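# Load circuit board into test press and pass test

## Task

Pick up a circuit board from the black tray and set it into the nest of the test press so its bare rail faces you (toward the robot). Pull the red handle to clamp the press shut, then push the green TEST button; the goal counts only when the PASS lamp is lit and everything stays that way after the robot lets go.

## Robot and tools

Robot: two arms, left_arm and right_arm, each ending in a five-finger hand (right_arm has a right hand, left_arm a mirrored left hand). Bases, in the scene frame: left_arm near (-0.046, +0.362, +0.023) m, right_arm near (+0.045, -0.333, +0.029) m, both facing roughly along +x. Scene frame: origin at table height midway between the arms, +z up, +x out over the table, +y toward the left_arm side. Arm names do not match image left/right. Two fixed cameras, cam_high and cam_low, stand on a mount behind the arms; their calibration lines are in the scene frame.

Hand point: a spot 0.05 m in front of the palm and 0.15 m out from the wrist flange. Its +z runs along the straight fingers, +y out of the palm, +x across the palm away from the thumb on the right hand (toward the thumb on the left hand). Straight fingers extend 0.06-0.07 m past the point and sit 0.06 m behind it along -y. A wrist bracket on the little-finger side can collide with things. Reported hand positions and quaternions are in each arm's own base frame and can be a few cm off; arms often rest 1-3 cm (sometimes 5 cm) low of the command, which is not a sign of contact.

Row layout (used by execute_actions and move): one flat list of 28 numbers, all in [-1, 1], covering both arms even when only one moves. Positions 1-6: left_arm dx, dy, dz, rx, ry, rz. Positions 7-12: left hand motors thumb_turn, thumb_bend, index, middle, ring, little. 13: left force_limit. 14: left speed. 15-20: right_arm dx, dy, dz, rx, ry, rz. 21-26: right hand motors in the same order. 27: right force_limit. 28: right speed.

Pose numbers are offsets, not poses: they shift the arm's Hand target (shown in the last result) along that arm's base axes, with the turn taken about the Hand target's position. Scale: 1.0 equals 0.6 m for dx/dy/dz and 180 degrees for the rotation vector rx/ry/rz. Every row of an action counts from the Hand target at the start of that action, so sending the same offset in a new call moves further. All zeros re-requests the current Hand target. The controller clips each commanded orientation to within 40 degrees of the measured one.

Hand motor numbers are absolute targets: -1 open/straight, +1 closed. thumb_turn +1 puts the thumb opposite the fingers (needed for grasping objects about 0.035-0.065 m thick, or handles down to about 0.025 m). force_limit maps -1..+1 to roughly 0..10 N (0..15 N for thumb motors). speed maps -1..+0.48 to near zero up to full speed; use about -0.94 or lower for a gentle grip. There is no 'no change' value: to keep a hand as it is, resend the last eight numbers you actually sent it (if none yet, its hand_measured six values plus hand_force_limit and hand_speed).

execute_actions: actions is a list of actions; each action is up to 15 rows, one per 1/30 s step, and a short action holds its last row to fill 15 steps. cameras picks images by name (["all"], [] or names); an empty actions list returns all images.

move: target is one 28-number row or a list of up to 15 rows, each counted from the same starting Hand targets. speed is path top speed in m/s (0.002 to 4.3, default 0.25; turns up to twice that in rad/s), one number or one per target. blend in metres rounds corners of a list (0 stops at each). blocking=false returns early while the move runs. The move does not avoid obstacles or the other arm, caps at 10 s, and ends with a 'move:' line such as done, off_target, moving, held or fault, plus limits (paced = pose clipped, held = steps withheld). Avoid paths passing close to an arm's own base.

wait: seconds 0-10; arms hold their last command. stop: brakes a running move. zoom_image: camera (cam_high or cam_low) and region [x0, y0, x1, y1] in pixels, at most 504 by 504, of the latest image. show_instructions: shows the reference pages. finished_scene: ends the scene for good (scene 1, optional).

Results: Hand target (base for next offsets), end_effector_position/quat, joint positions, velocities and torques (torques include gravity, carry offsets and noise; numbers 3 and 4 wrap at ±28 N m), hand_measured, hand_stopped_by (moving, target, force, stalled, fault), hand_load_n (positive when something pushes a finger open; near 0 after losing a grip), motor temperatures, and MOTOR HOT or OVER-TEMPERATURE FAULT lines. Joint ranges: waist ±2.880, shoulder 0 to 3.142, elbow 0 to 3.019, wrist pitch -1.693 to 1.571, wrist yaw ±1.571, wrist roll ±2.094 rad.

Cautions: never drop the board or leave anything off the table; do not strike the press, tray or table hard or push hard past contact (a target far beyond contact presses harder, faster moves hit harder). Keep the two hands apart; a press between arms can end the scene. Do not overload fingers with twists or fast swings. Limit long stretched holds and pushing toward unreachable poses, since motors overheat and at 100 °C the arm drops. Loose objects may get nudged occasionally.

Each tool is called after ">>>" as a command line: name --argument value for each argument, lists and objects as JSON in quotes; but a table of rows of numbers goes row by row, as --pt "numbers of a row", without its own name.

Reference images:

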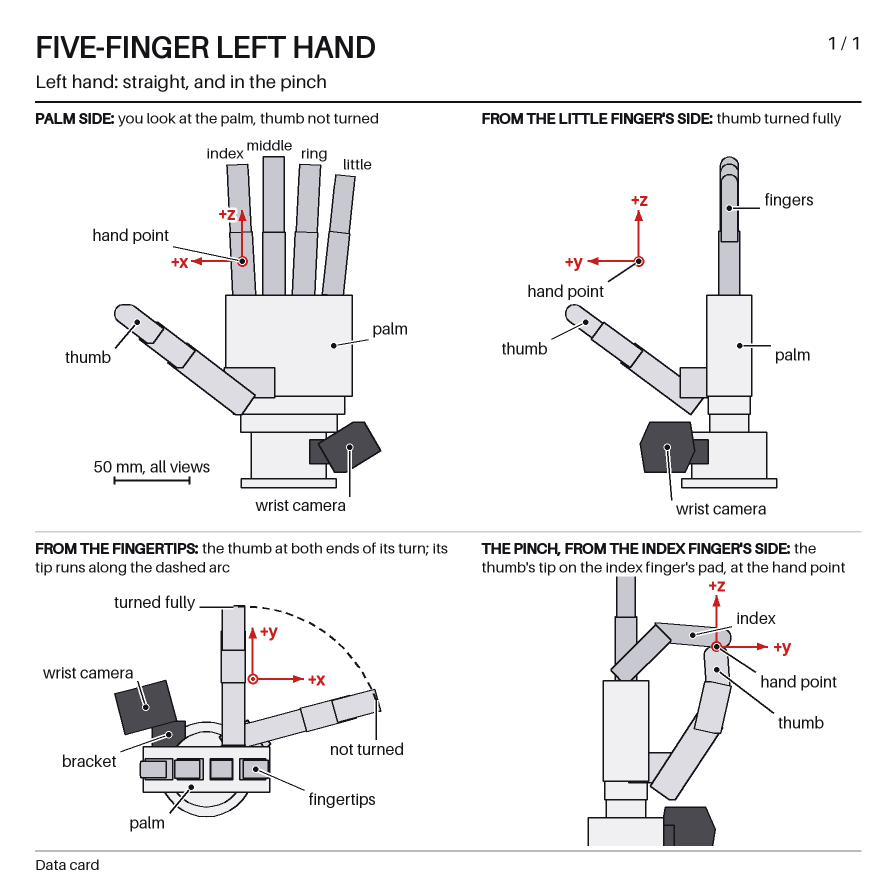

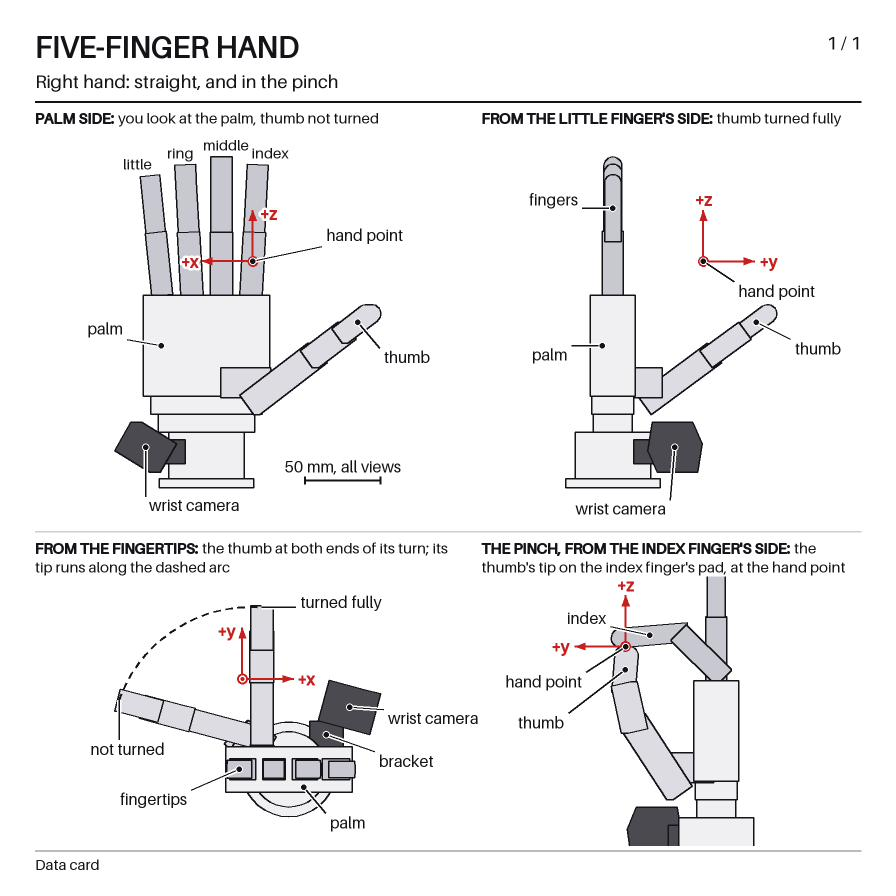

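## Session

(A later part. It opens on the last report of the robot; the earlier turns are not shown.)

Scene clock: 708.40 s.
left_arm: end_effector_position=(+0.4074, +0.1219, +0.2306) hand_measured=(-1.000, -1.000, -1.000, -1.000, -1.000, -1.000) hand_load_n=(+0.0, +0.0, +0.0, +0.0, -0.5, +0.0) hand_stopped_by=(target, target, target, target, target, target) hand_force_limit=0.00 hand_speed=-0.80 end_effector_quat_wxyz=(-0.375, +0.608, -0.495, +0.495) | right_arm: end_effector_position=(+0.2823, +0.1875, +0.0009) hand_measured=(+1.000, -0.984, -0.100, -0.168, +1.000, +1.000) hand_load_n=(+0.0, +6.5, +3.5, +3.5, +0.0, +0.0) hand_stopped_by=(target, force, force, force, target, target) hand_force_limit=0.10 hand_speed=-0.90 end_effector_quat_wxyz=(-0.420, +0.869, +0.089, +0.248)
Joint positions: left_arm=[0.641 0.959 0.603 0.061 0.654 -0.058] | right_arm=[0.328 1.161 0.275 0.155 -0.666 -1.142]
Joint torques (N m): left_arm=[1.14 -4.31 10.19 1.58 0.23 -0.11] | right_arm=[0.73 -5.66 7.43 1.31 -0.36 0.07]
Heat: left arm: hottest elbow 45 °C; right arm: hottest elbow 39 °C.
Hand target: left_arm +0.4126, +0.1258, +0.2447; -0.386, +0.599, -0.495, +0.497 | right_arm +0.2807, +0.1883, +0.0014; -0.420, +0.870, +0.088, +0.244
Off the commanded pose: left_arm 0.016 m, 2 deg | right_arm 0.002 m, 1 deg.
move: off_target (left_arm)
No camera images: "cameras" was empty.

>>> move --target '[0,0,0,0,0,0,-1,-1,-1,-1,-1,-1,0,-0.8,0,0,0.075,0,0,0,1,-0.28,0.35,0.35,1,1,0.1,-0.9]' --speed 0.05 --cameras '["all"]'

>>> zoom_image --camera "cam_high" --region '[490, 290, 590, 410]'

>>> zoom_image --camera "cam_low" --region '[270, 200, 370, 300]'

Scene clock: 716.77 s.
left_arm: end_effector_position=(+0.4074, +0.1219, +0.2306) hand_measured=(-1.000, -1.000, -1.000, -1.000, -1.000, -1.000) hand_load_n=(-0.5, +0.0, +0.0, +0.0, +0.0, +0.0) hand_stopped_by=(target, target, target, target, target, target) hand_force_limit=0.00 hand_speed=-0.80 end_effector_quat_wxyz=(-0.375, +0.608, -0.495, +0.495) | right_arm: end_effector_position=(+0.2649, +0.1815, +0.0262) hand_measured=(+1.000, -0.982, -0.100, -0.168, +1.000, +1.000) hand_load_n=(+0.0, +0.0, +0.0, +1.0, +0.0, +0.0) hand_stopped_by=(target, force, force, force, target, target) hand_force_limit=0.10 hand_speed=-0.90 end_effector_quat_wxyz=(-0.415, +0.876, +0.082, +0.230)
Joint positions: left_arm=[0.641 0.959 0.603 0.061 0.654 -0.058] | right_arm=[0.328 0.992 0.3 -0.081 -0.665 -1.142]
Joint torques (N m): left_arm=[1.32 -4.42 10.19 1.54 0.2 -0.11] | right_arm=[0.67 -4.78 11.86 1.14 -0.41 0.06]
Heat: left arm: hottest elbow 45 °C; right arm: hottest elbow 39 °C.
Hand target: left_arm +0.4126, +0.1258, +0.2447; -0.386, +0.599, -0.495, +0.497 | right_arm +0.2808, +0.1883, +0.0464; -0.420, +0.870, +0.088, +0.244
Off the commanded pose: left_arm 0.016 m, 2 deg | right_arm 0.026 m, 2 deg.
move: off_target (left_arm, right_arm)

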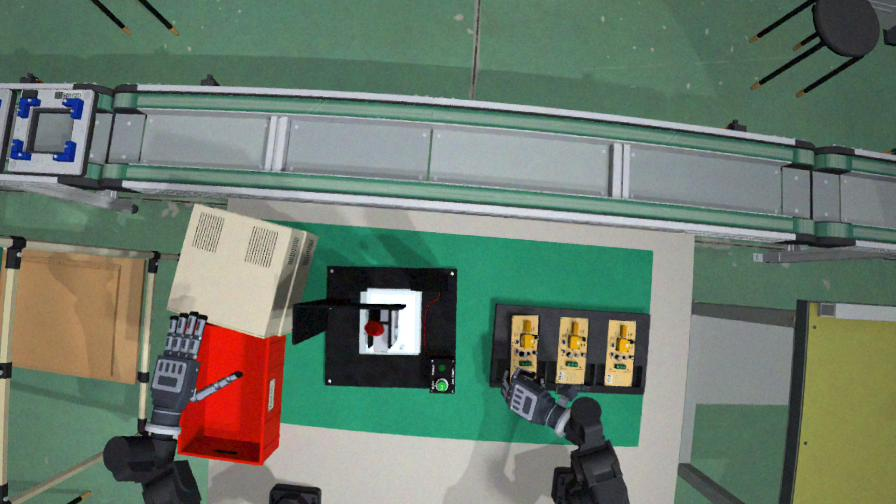

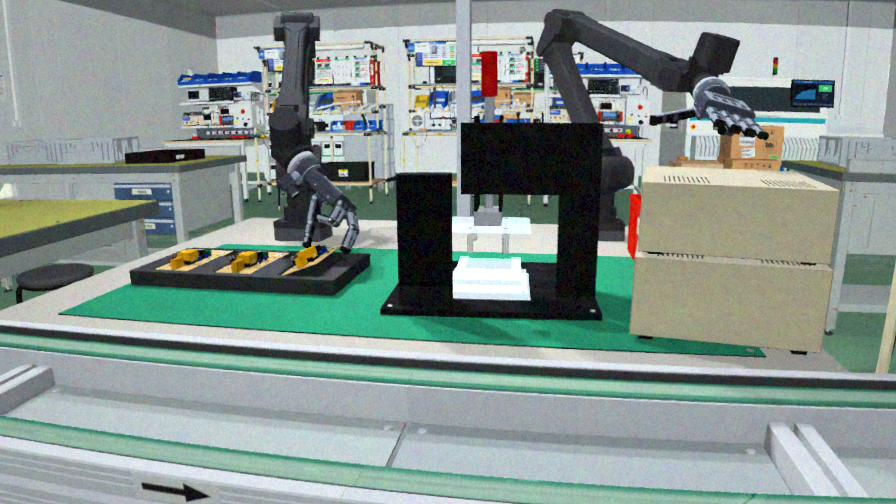

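Scaled by 4.200.

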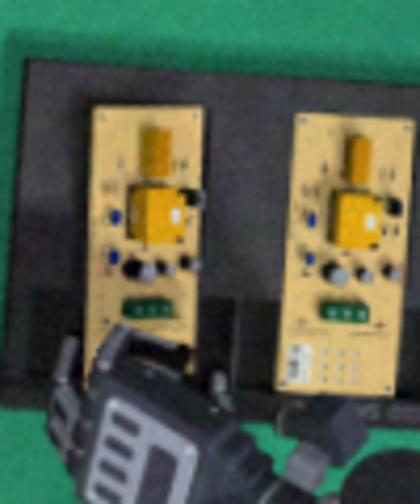

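Scaled by 5.040.

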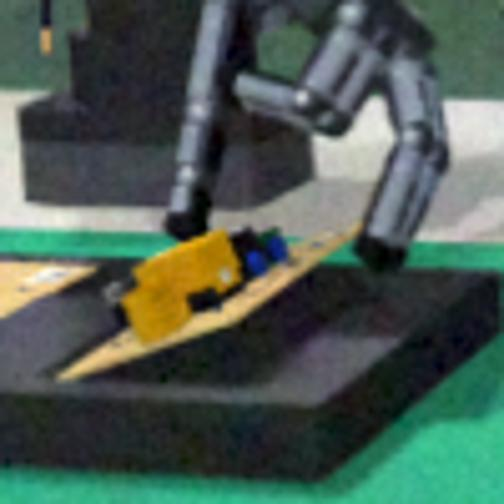

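>>> move --target '[0,0,0,0,0,0,-1,-1,-1,-1,-1,-1,0,-0.8,0.0,0,-0.0767,0,0,0,1,-0.28,0.35,0.35,1,1,0.1,-0.9]' --speed 0.05 --cameras '["cam_low"]'

>>> zoom_image --camera "cam_low" --region '[270, 200, 370, 300]'

Scene clock: 751.07 s.
left_arm: end_effector_position=(+0.4074, +0.1219, +0.2306) hand_measured=(-1.000, -1.000, -1.000, -1.000, -1.000, -1.000) hand_load_n=(+0.0, +0.0, +0.0, +0.0, +0.0, +0.0) hand_stopped_by=(target, target, target, target, target, target) hand_force_limit=0.00 hand_speed=-0.80 end_effector_quat_wxyz=(-0.375, +0.608, -0.495, +0.495) | right_arm: end_effector_position=(+0.2832, +0.1875, +0.0052) hand_measured=(+1.000, -0.984, -0.100, -0.168, +1.000, +1.000) hand_load_n=(-1.0, +4.0, +1.5, +2.0, +0.0, +0.0) hand_stopped_by=(target, force, force, force, target, target) hand_force_limit=0.10 hand_speed=-0.90 end_effector_quat_wxyz=(-0.419, +0.869, +0.089, +0.247)
Joint positions: left_arm=[0.641 0.959 0.603 0.061 0.654 -0.058] | right_arm=[0.328 1.144 0.285 0.125 -0.664 -1.142]
Joint torques (N m): left_arm=[1.26 -4.37 10.22 1.55 0.21 -0.1] | right_arm=[0.56 -3.84 6.79 2.77 -0.43 0.06]
Heat: left arm: hottest elbow 45 °C; right arm: hottest elbow 40 °C.
Hand target: left_arm +0.4126, +0.1258, +0.2447; -0.386, +0.599, -0.495, +0.497 | right_arm +0.2806, +0.1884, +0.0004; -0.420, +0.870, +0.088, +0.243
Off the commanded pose: left_arm 0.016 m, 2 deg | right_arm 0.005 m, 0 deg.
move: off_target (left_arm)
Images, in order (width x height): cam_low 896x504.

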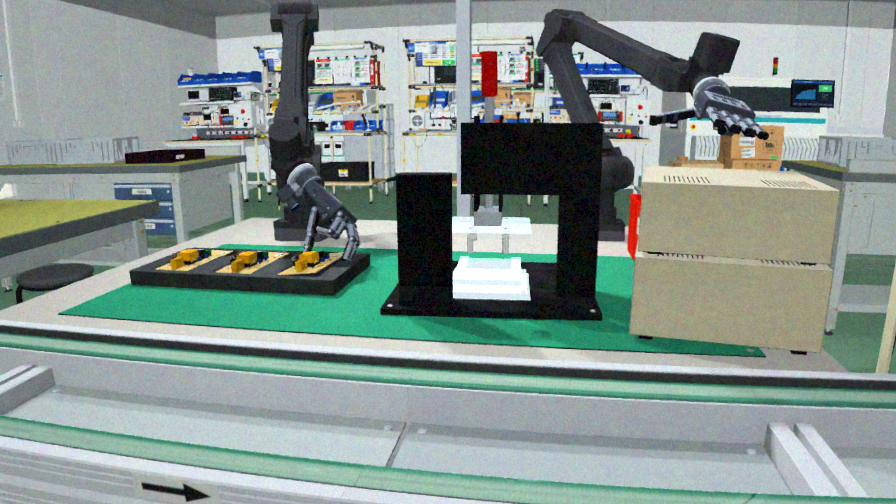

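Scaled by 5.040.

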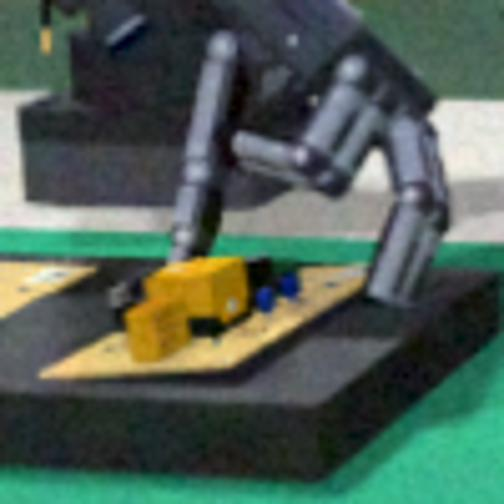

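>>> move --target '[0,0,0,0,0,0,-1,-1,-1,-1,-1,-1,0,-0.8,0.0,0,0.0,0,0,0,1,-0.25,0.4,0.4,1,1,0.5,-0.88]' --speed 0.05 --cameras '["cam_low","cam_high"]'

>>> zoom_image --camera "cam_low" --region '[270, 200, 370, 300]'

>>> zoom_image --camera "cam_high" --region '[490, 300, 580, 400]'

Scene clock: 761.77 s.
left_arm: end_effector_position=(+0.4074, +0.1219, +0.2306) hand_measured=(-1.000, -1.000, -1.000, -1.000, -1.000, -1.000) hand_load_n=(+0.0, +0.0, +0.0, +0.0, +0.0, +0.0) hand_stopped_by=(target, target, target, target, target, target) hand_force_limit=0.00 hand_speed=-0.80 end_effector_quat_wxyz=(-0.375, +0.608, -0.495, +0.495) | right_arm: end_effector_position=(+0.2825, +0.1897, +0.0047) hand_measured=(+1.000, -0.858, +0.042, +0.030, +1.000, +1.000) hand_load_n=(+0.5, +11.5, +0.0, +10.5, +0.0, +0.0) hand_stopped_by=(target, force, force, force, target, target) hand_force_limit=0.50 hand_speed=-0.88 end_effector_quat_wxyz=(-0.422, +0.868, +0.092, +0.245)
Joint positions: left_arm=[0.641 0.959 0.603 0.061 0.654 -0.058] | right_arm=[0.332 1.151 0.285 0.133 -0.67 -1.142]
Joint torques (N m): left_arm=[1.32 -4.37 10.18 1.55 0.21 -0.11] | right_arm=[0.21 -4.37 6.74 2.44 -0.18 0.06]
Heat: left arm: hottest elbow 45 °C; right arm: hottest elbow 40 °C.
Hand target: left_arm +0.4126, +0.1258, +0.2447; -0.386, +0.599, -0.495, +0.497 | right_arm +0.2807, +0.1883, +0.0004; -0.420, +0.870, +0.088, +0.244
Off the commanded pose: left_arm 0.016 m, 2 deg | right_arm 0.005 m, 1 deg.
move: off_target (left_arm)

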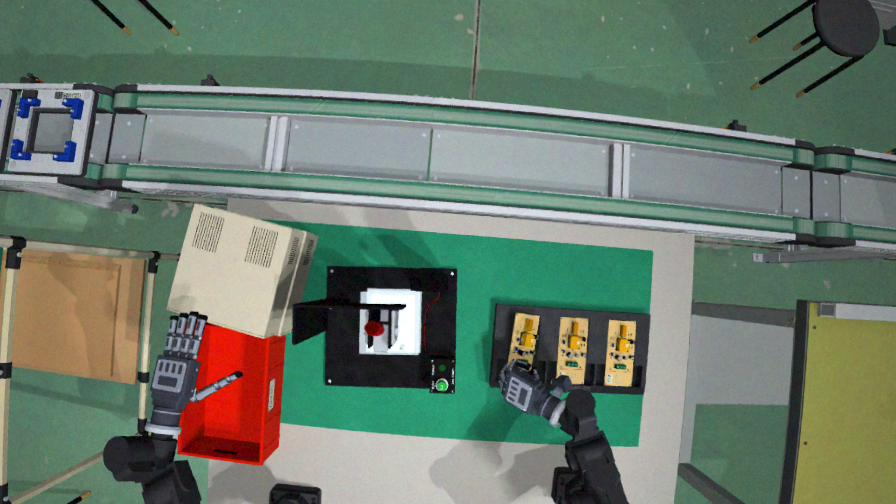

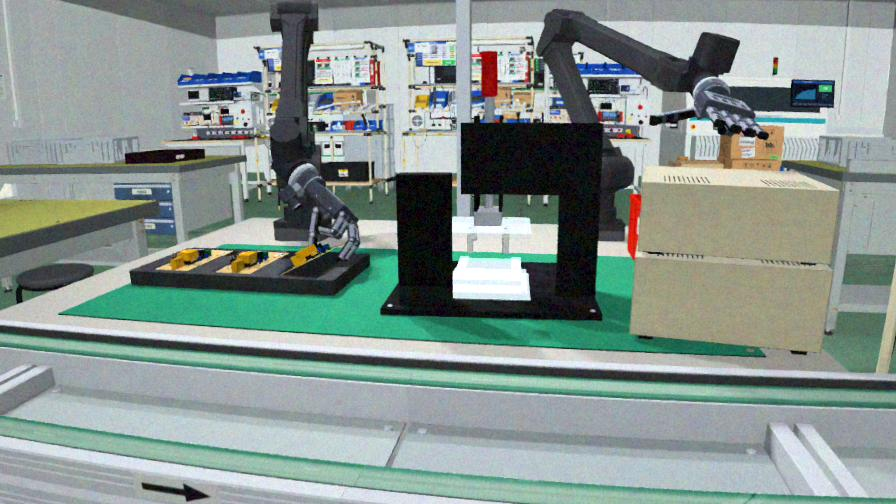

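Scaled by 5.040.

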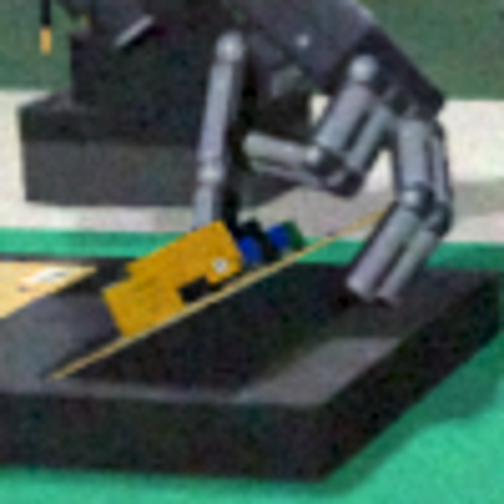

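Scaled by 5.040.

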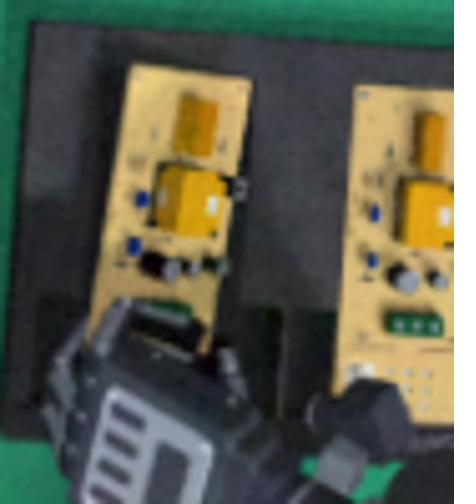

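>>> move --target '[0,0,0,0,0,0,-1,-1,-1,-1,-1,-1,0,-0.8,0.0,0,0.0,0,0,0,1,-0.95,-0.2,-0.2,1,1,0.5,-0.9]' --speed 0.05 --cameras '["cam_low","cam_high"]'

>>> zoom_image --camera "cam_low" --region '[270, 200, 370, 300]'

>>> zoom_image --camera "cam_high" --region '[490, 300, 580, 400]'

Scene clock: 795.10 s.
left_arm: end_effector_position=(+0.4074, +0.1219, +0.2306) hand_measured=(-1.000, -1.000, -1.000, -1.000, -1.000, -1.000) hand_load_n=(-0.5, +0.0, -0.5, +0.0, +0.0, +0.0) hand_stopped_by=(target, target, target, target, target, target) hand_force_limit=0.00 hand_speed=-0.80 end_effector_quat_wxyz=(-0.375, +0.608, -0.495, +0.495) | right_arm: end_effector_position=(+0.2802, +0.1885, +0.0024) hand_measured=(+1.000, -0.950, -0.200, -0.200, +1.000, +1.000) hand_load_n=(+0.5, +0.0, +0.0, +0.5, +0.0, +0.0) hand_stopped_by=(target, target, target, target, target, target) hand_force_limit=0.50 hand_speed=-0.90 end_effector_quat_wxyz=(-0.420, +0.869, +0.090, +0.243)
Joint positions: left_arm=[0.641 0.959 0.603 0.061 0.654 -0.058] | right_arm=[0.332 1.151 0.279 0.133 -0.668 -1.142]
Joint torques (N m): left_arm=[1.38 -4.31 10.18 1.52 0.21 -0.11] | right_arm=[0.26 -4.31 7.12 2.4 -0.27 0.07]
Heat: left arm: hottest elbow 46 °C; right arm: hottest elbow 40 °C.
Hand target: left_arm +0.4126, +0.1258, +0.2447; -0.386, +0.599, -0.495, +0.497 | right_arm +0.2807, +0.1883, +0.0004; -0.420, +0.870, +0.088, +0.244
Off the commanded pose: left_arm 0.016 m, 2 deg | right_arm 0.002 m, 0 deg.
move: off_target (left_arm)

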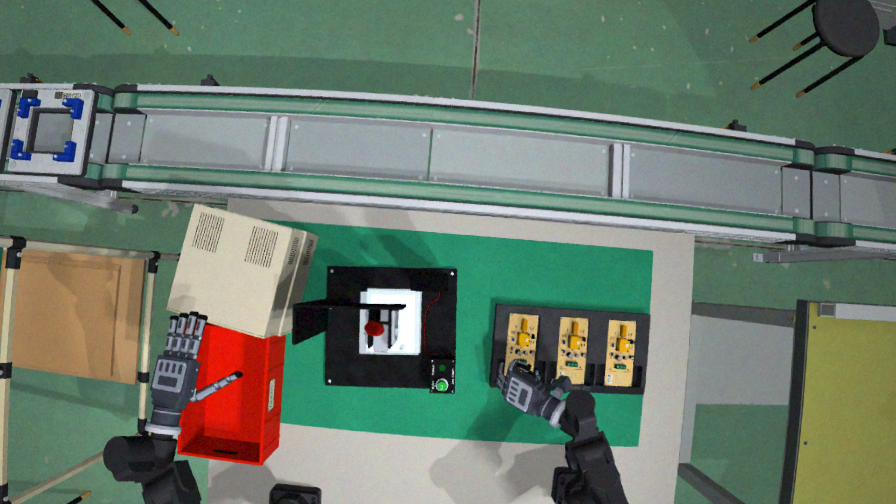

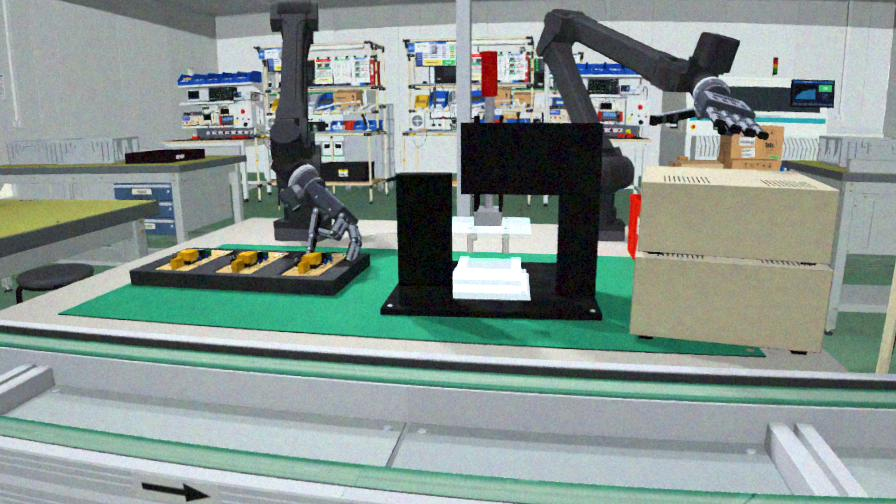

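Scaled by 5.040.

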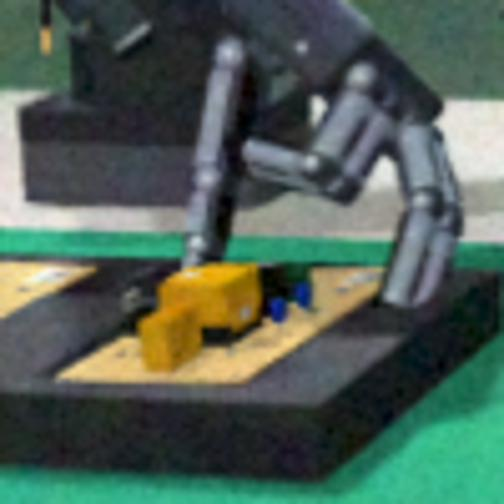

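Scaled by 5.040.

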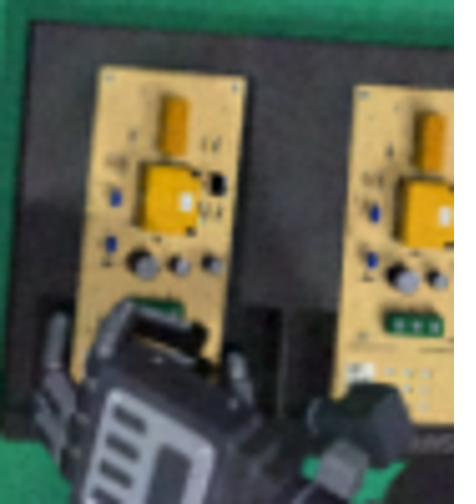

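>>> move --target '[0,0,0,0,0,0,-1,-1,-1,-1,-1,-1,0,-0.8,0.0,-0.02,0.06,0,0,0,1,-0.65,-0.42,-0.42,1,1,0,0]' --speed 0.08 --cameras '["cam_low","cam_high"]'

>>> zoom_image --camera "cam_low" --region '[270, 200, 370, 300]'

>>> zoom_image --camera "cam_high" --region '[490, 300, 580, 400]'

Scene clock: 806.40 s.
left_arm: end_effector_position=(+0.4074, +0.1219, +0.2306) hand_measured=(-1.000, -1.000, -1.000, -1.000, -1.000, -1.000) hand_load_n=(-0.5, +0.0, +0.0, +0.0, -0.5, +0.0) hand_stopped_by=(target, target, target, target, target, target) hand_force_limit=0.00 hand_speed=-0.80 end_effector_quat_wxyz=(-0.375, +0.608, -0.495, +0.495) | right_arm: end_effector_position=(+0.2678, +0.1741, +0.0215) hand_measured=(+1.000, -0.654, -0.420, -0.420, +1.000, +1.000) hand_load_n=(-0.5, +5.5, +3.5, +0.5, +0.0, +0.0) hand_stopped_by=(target, target, target, target, target, target) hand_force_limit=0.00 hand_speed=0.00 end_effector_quat_wxyz=(-0.418, +0.874, +0.083, +0.233)
Joint positions: left_arm=[0.641 0.959 0.603 0.061 0.654 -0.058] | right_arm=[0.289 1.01 0.29 -0.064 -0.696 -1.172]
Joint torques (N m): left_arm=[1.26 -4.31 10.19 1.57 0.22 -0.11] | right_arm=[-0.38 -4.54 10.93 0.84 -0.63 -0.04]
Heat: left arm: hottest elbow 46 °C; right arm: hottest elbow 40 °C.
Hand target: left_arm +0.4126, +0.1258, +0.2447; -0.386, +0.599, -0.495, +0.497 | right_arm +0.2807, +0.1763, +0.0364; -0.420, +0.870, +0.088, +0.244
Off the commanded pose: left_arm 0.016 m, 2 deg | right_arm 0.020 m, 1 deg.
move: off_target (left_arm, right_arm)

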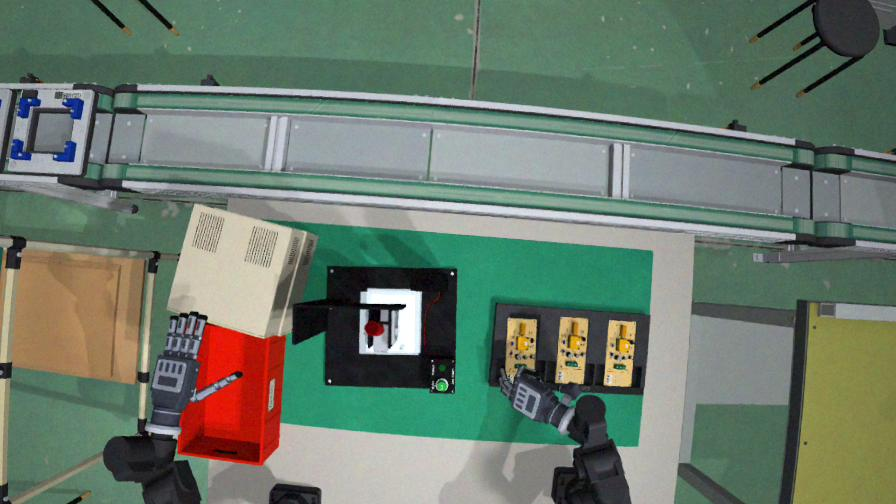

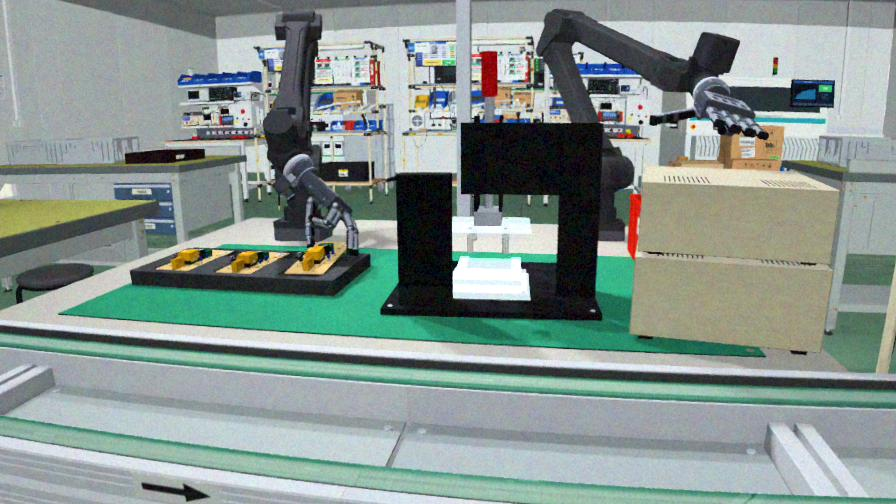

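Scaled by 5.040.

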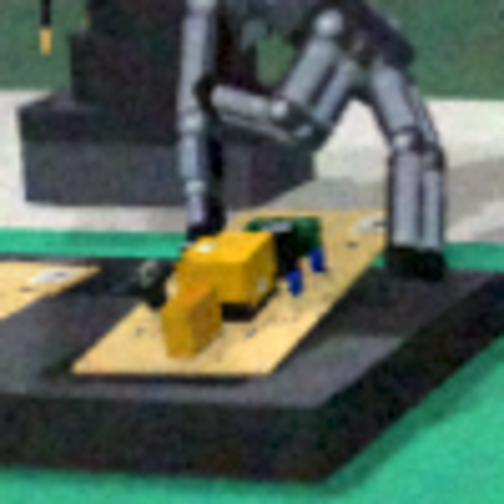

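Scaled by 5.040.

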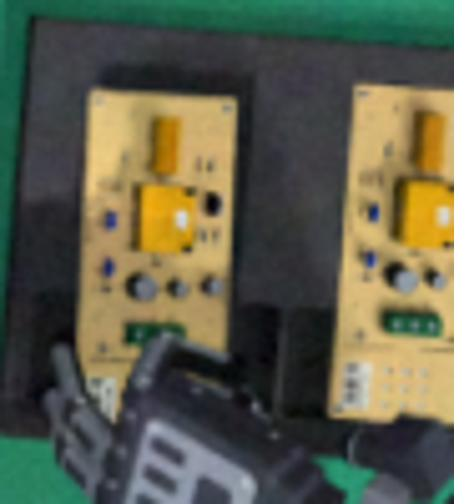

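>>> move --target '[0,0,0,0,0,0,-1,-1,-1,-1,-1,-1,0,-0.8,-0.01,0,-0.05,0,0,0,1,-0.65,-0.42,-0.42,1,1,0,0]' --speed 0.05 --cameras '["cam_low","cam_high"]'

>>> zoom_image --camera "cam_low" --region '[270, 200, 370, 300]'

>>> zoom_image --camera "cam_high" --region '[490, 300, 580, 400]'

Scene clock: 820.83 s.
left_arm: end_effector_position=(+0.4074, +0.1219, +0.2306) hand_measured=(-1.000, -1.000, -1.000, -1.000, -1.000, -1.000) hand_load_n=(-0.5, +0.0, -0.5, +0.0, +0.0, +0.0) hand_stopped_by=(target, target, target, target, target, target) hand_force_limit=0.00 hand_speed=-0.80 end_effector_quat_wxyz=(-0.375, +0.608, -0.495, +0.495) | right_arm: end_effector_position=(+0.2743, +0.1762, +0.0092) hand_measured=(+1.000, -0.654, -0.420, -0.420, +1.000, +1.000) hand_load_n=(+0.0, +5.5, +2.5, +1.0, +0.0, +0.5) hand_stopped_by=(target, target, target, target, target, target) hand_force_limit=0.00 hand_speed=0.00 end_effector_quat_wxyz=(-0.420, +0.870, +0.087, +0.242)
Joint positions: left_arm=[0.641 0.959 0.603 0.061 0.654 -0.058] | right_arm=[0.289 1.083 0.273 0.046 -0.697 -1.173]
Joint torques (N m): left_arm=[1.38 -4.13 10.18 1.55 0.2 -0.1] | right_arm=[0.26 -3.49 7.24 2.7 -0.4 0.01]
Heat: left arm: hottest elbow 46 °C; right arm: hottest elbow 41 °C.
Hand target: left_arm +0.4126, +0.1258, +0.2447; -0.386, +0.599, -0.495, +0.497 | right_arm +0.2747, +0.1763, +0.0064; -0.420, +0.870, +0.088, +0.243
Off the commanded pose: left_arm 0.016 m, 2 deg | right_arm 0.003 m, 0 deg.
move: off_target (left_arm)

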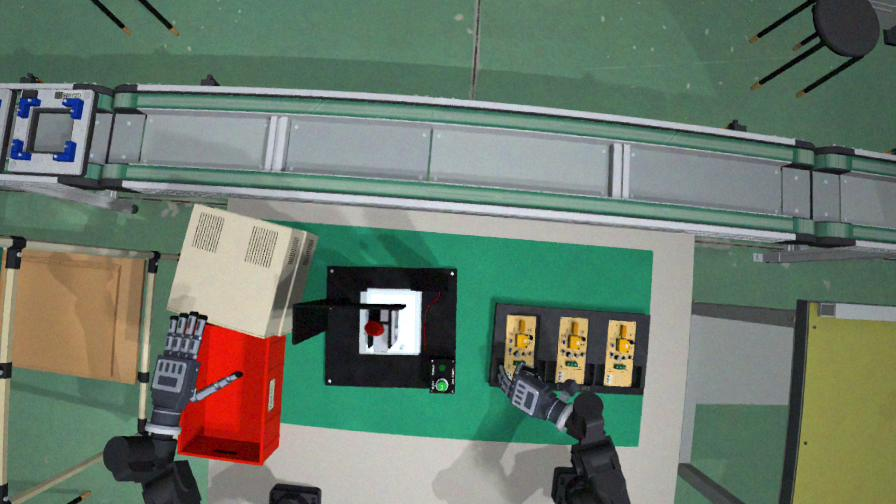

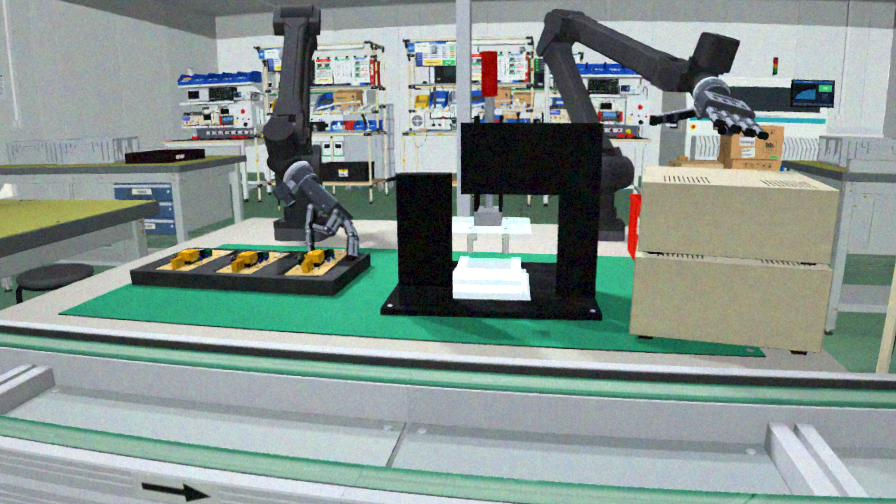

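Scaled by 5.040.

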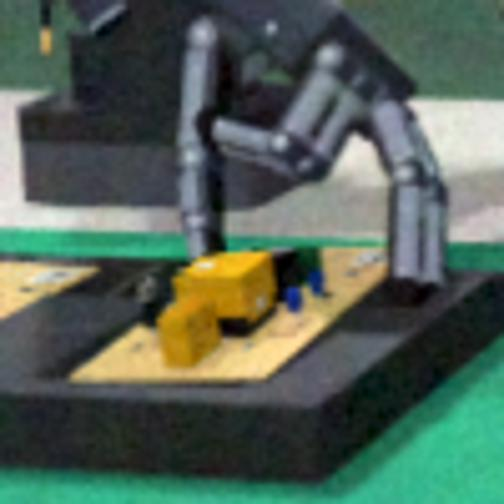

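Scaled by 5.040.

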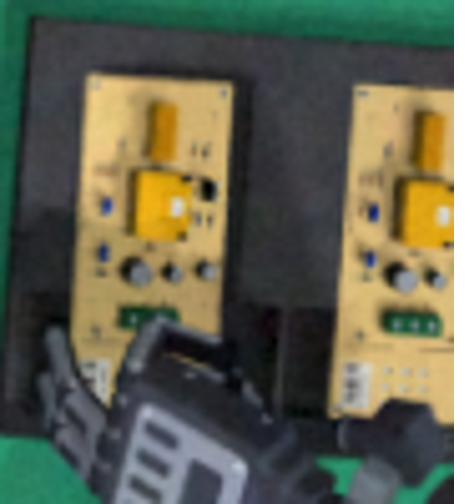

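>>> move --target '[0,0,0,0,0,0,-1,-1,-1,-1,-1,-1,0,-0.8,0,0,0,0,0,0,1,-0.65,0.1,0.1,1,1,0.1,-0.92]' --speed 0.05 --cameras '["cam_low","cam_high"]'

>>> zoom_image --camera "cam_low" --region '[270, 200, 370, 300]'

>>> zoom_image --camera "cam_high" --region '[490, 300, 580, 400]'

Scene clock: 833.27 s.
left_arm: end_effector_position=(+0.4074, +0.1219, +0.2306) hand_measured=(-1.000, -1.000, -1.000, -1.000, -1.000, -1.000) hand_load_n=(+0.0, +0.0, +0.0, +0.0, +0.0, +0.0) hand_stopped_by=(target, target, target, target, target, target) hand_force_limit=0.00 hand_speed=-0.80 end_effector_quat_wxyz=(-0.375, +0.608, -0.495, +0.495) | right_arm: end_effector_position=(+0.2743, +0.1762, +0.0093) hand_measured=(+1.000, -0.656, -0.392, -0.400, +1.000, +1.000) hand_load_n=(-0.5, +14.0, +5.5, +5.5, +0.0, +0.0) hand_stopped_by=(target, target, force, force, target, target) hand_force_limit=0.10 hand_speed=-0.92 end_effector_quat_wxyz=(-0.420, +0.870, +0.087, +0.242)
Joint positions: left_arm=[0.641 0.959 0.603 0.061 0.654 -0.058] | right_arm=[0.289 1.083 0.273 0.047 -0.697 -1.173]
Joint torques (N m): left_arm=[1.44 -4.25 10.19 1.58 0.21 -0.12] | right_arm=[0.38 -3.49 7.23 2.7 -0.4 0.01]
Heat: left arm: hottest elbow 46 °C; right arm: hottest elbow 40 °C.
Hand target: left_arm +0.4126, +0.1258, +0.2447; -0.386, +0.599, -0.495, +0.497 | right_arm +0.2748, +0.1764, +0.0065; -0.420, +0.870, +0.088, +0.244
Off the commanded pose: left_arm 0.016 m, 2 deg | right_arm 0.003 m, 0 deg.
move: off_target (left_arm)

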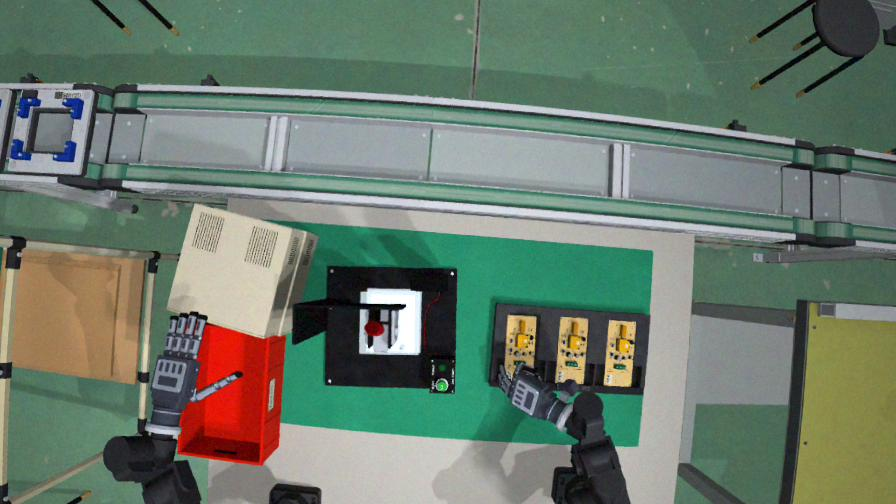

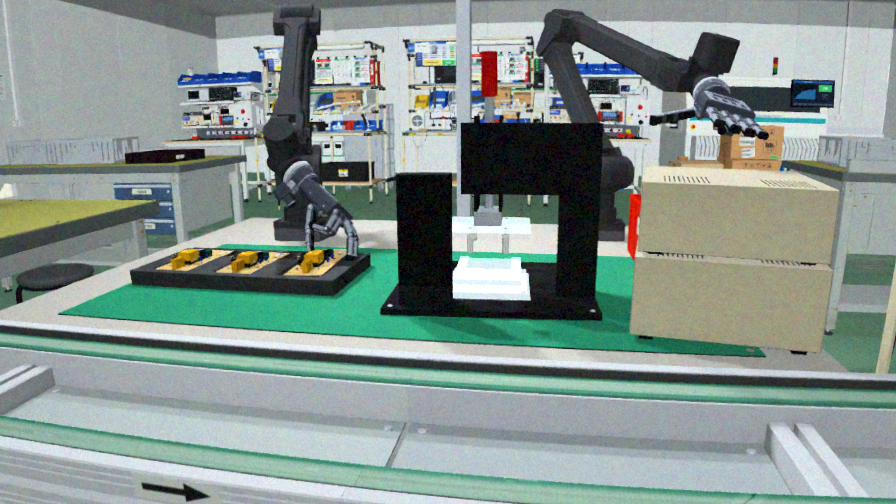

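Scaled by 5.040.

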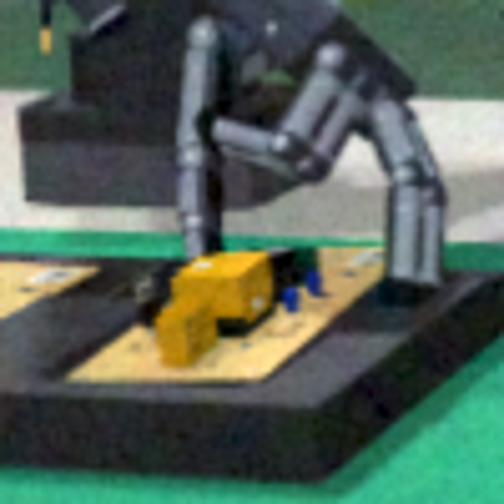

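Scaled by 5.040.

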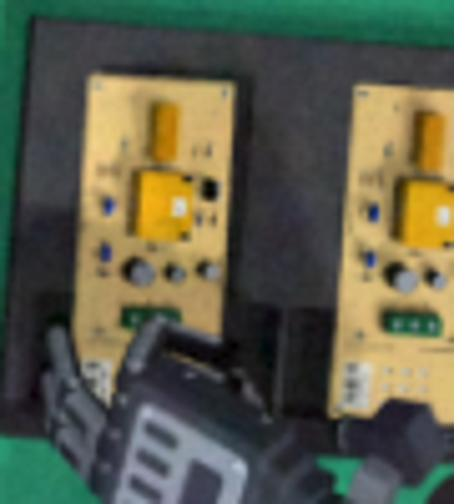

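>>> move --target '[0,0,0,0,0,0,-1,-1,-1,-1,-1,-1,0,-0.8,0.01,0,0.1,0,0,0,1,-0.65,0.1,0.1,1,1,0.1,-0.92]' --speed 0.05 --cameras '["cam_low","cam_high"]'

>>> zoom_image --camera "cam_low" --region '[270, 180, 370, 300]'

>>> zoom_image --camera "cam_high" --region '[490, 300, 580, 400]'

Scene clock: 843.17 s.
left_arm: end_effector_position=(+0.4074, +0.1219, +0.2306) hand_measured=(-1.000, -1.000, -1.000, -1.000, -1.000, -1.000) hand_load_n=(+0.0, +0.0, +0.0, +0.0, -0.5, +0.0) hand_stopped_by=(target, target, target, target, target, target) hand_force_limit=0.00 hand_speed=-0.80 end_effector_quat_wxyz=(-0.375, +0.608, -0.495, +0.495) | right_arm: end_effector_position=(+0.2599, +0.1722, +0.0408) hand_measured=(+1.000, -0.656, -0.392, -0.400, +1.000, +1.000) hand_load_n=(+0.5, +14.0, +6.0, +5.5, +0.0, +0.0) hand_stopped_by=(target, target, force, force, target, target) hand_force_limit=0.10 hand_speed=-0.92 end_effector_quat_wxyz=(-0.416, +0.879, +0.078, +0.220)
Joint positions: left_arm=[0.641 0.959 0.603 0.061 0.654 -0.058] | right_arm=[0.289 0.924 0.327 -0.217 -0.698 -1.173]
Joint torques (N m): left_arm=[1.32 -4.31 10.24 1.57 0.22 -0.1] | right_arm=[-0.26 -4.66 12.78 1.26 -0.54 -0.03]
Heat: left arm: hottest elbow 46 °C; right arm: hottest elbow 40 °C.
Hand target: left_arm +0.4126, +0.1258, +0.2447; -0.386, +0.599, -0.495, +0.497 | right_arm +0.2806, +0.1763, +0.0664; -0.420, +0.870, +0.088, +0.244
Off the commanded pose: left_arm 0.016 m, 2 deg | right_arm 0.033 m, 3 deg.
move: off_target (left_arm, right_arm)

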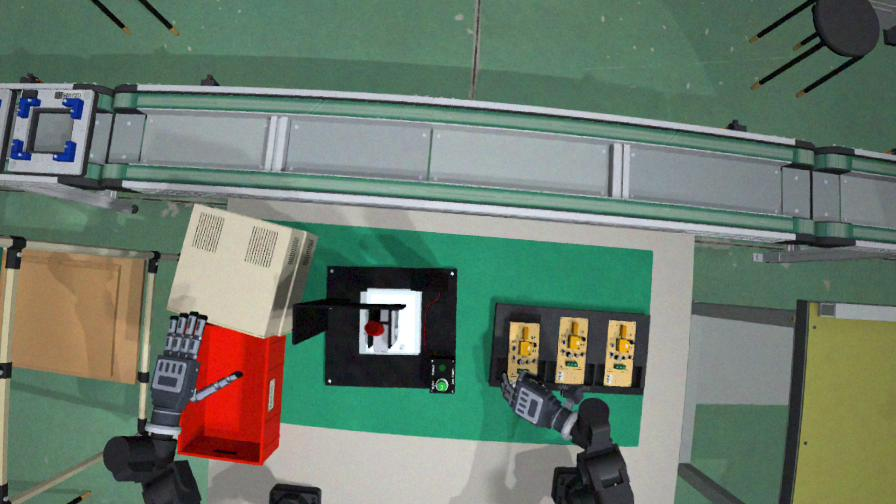

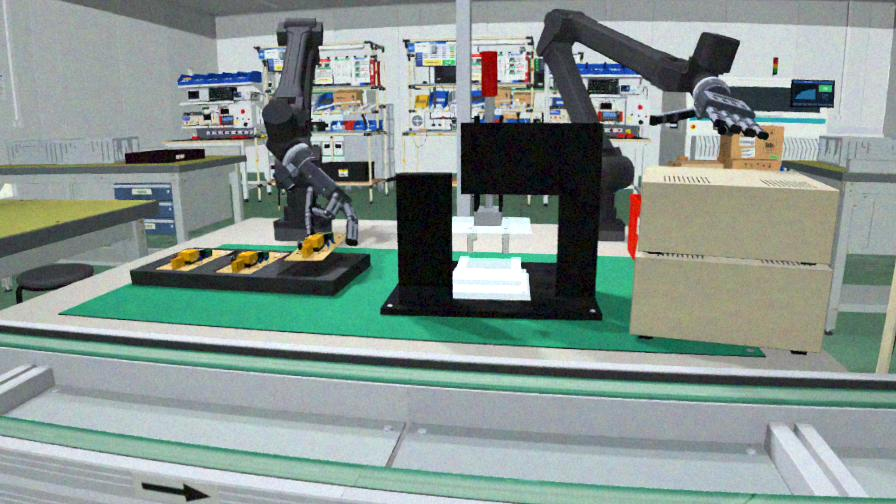

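Scaled by 4.200.

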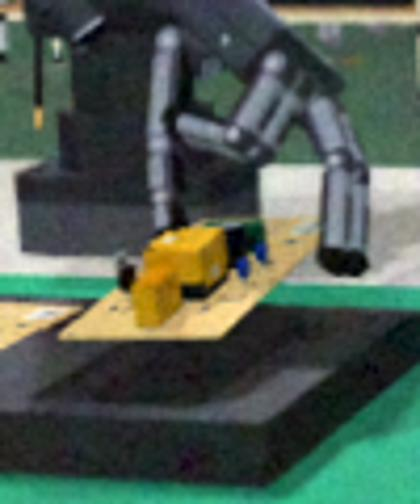

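Scaled by 5.040.

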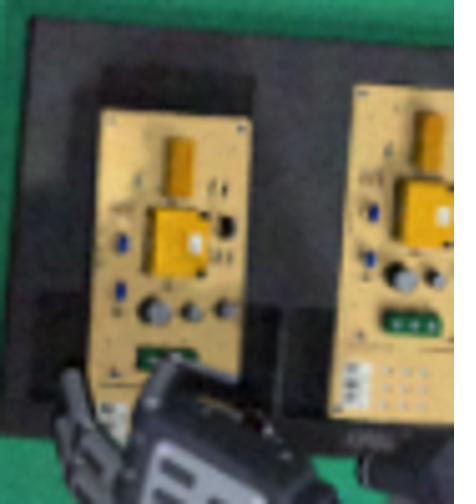

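>>> move --pt "0 0 0 0 0 0 -1 -1 -1 -1 -1 -1 0 -0.8 -0.05 0 0.14 0 0 0 1 -0.65 0.1 0.1 1 1 0.1 -0.92" --pt "0 0 0 0 0 0 -1 -1 -1 -1 -1 -1 0 -0.8 -0.2685 0.4825 0.14 0 0 0.016 1 -0.65 0.1 0.1 1 1 0.1 -0.92" --speed '[0.08, 0.15]' --blend '[0.03, 0]' --cameras '["cam_low","cam_high"]'

>>> zoom_image --camera "cam_low" --region '[380, 100, 540, 310]'

>>> zoom_image --camera "cam_high" --region '[340, 280, 480, 460]'

Scene clock: 883.20 s.
left_arm: end_effector_position=(+0.4074, +0.1219, +0.2306) hand_measured=(-1.000, -1.000, -1.000, -1.000, -1.000, -1.000) hand_load_n=(+0.0, +0.0, +0.0, +0.0, +0.0, +0.0) hand_stopped_by=(target, target, target, target, target, target) hand_force_limit=0.00 hand_speed=-0.80 end_effector_quat_wxyz=(-0.375, +0.608, -0.495, +0.495) | right_arm: end_effector_position=(+0.1161, +0.4359, +0.1210) hand_measured=(+1.000, -0.656, -0.392, -0.400, +1.000, +1.000) hand_load_n=(+0.0, +14.0, +5.5, +5.5, +0.0, +0.0) hand_stopped_by=(target, target, force, force, target, target) hand_force_limit=0.10 hand_speed=-0.92 end_effector_quat_wxyz=(-0.394, +0.884, +0.118, +0.224)
Joint positions: left_arm=[0.641 0.959 0.603 0.061 0.654 -0.058] | right_arm=[1.39 1.17 0.702 -0.173 0.164 -0.529]
Joint torques (N m): left_arm=[1.14 -4.37 10.21 1.55 0.22 -0.11] | right_arm=[0.79 -7.82 14.06 3.29 0.21 0.1]
Heat: left arm: hottest elbow 46 °C; right arm: hottest elbow 42 °C.
Hand target: left_arm +0.4126, +0.1258, +0.2447; -0.386, +0.599, -0.495, +0.497 | right_arm +0.1195, +0.4658, +0.1503; -0.426, +0.867, +0.110, +0.233
Off the commanded pose: left_arm 0.016 m, 2 deg | right_arm 0.042 m, 4 deg.
move: off_target (left_arm, right_arm)

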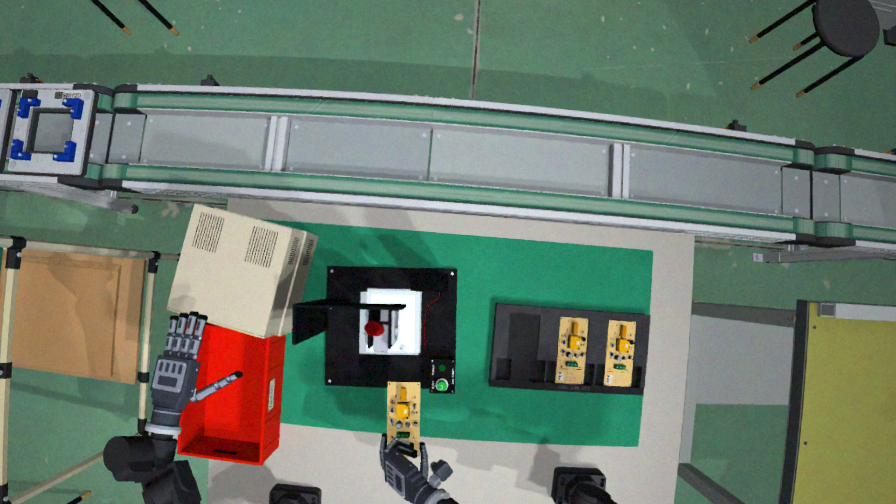

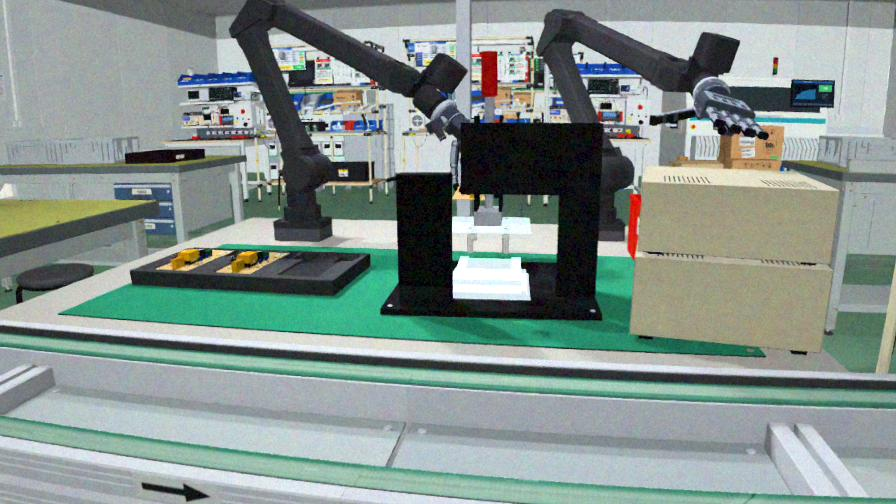

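Scaled by 2.400.

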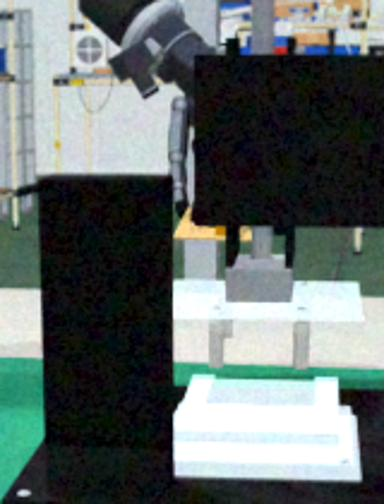

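Scaled by 2.800.

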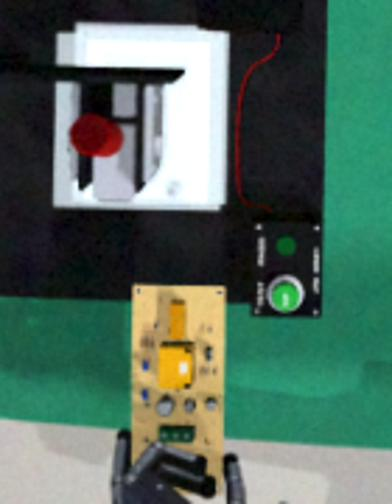

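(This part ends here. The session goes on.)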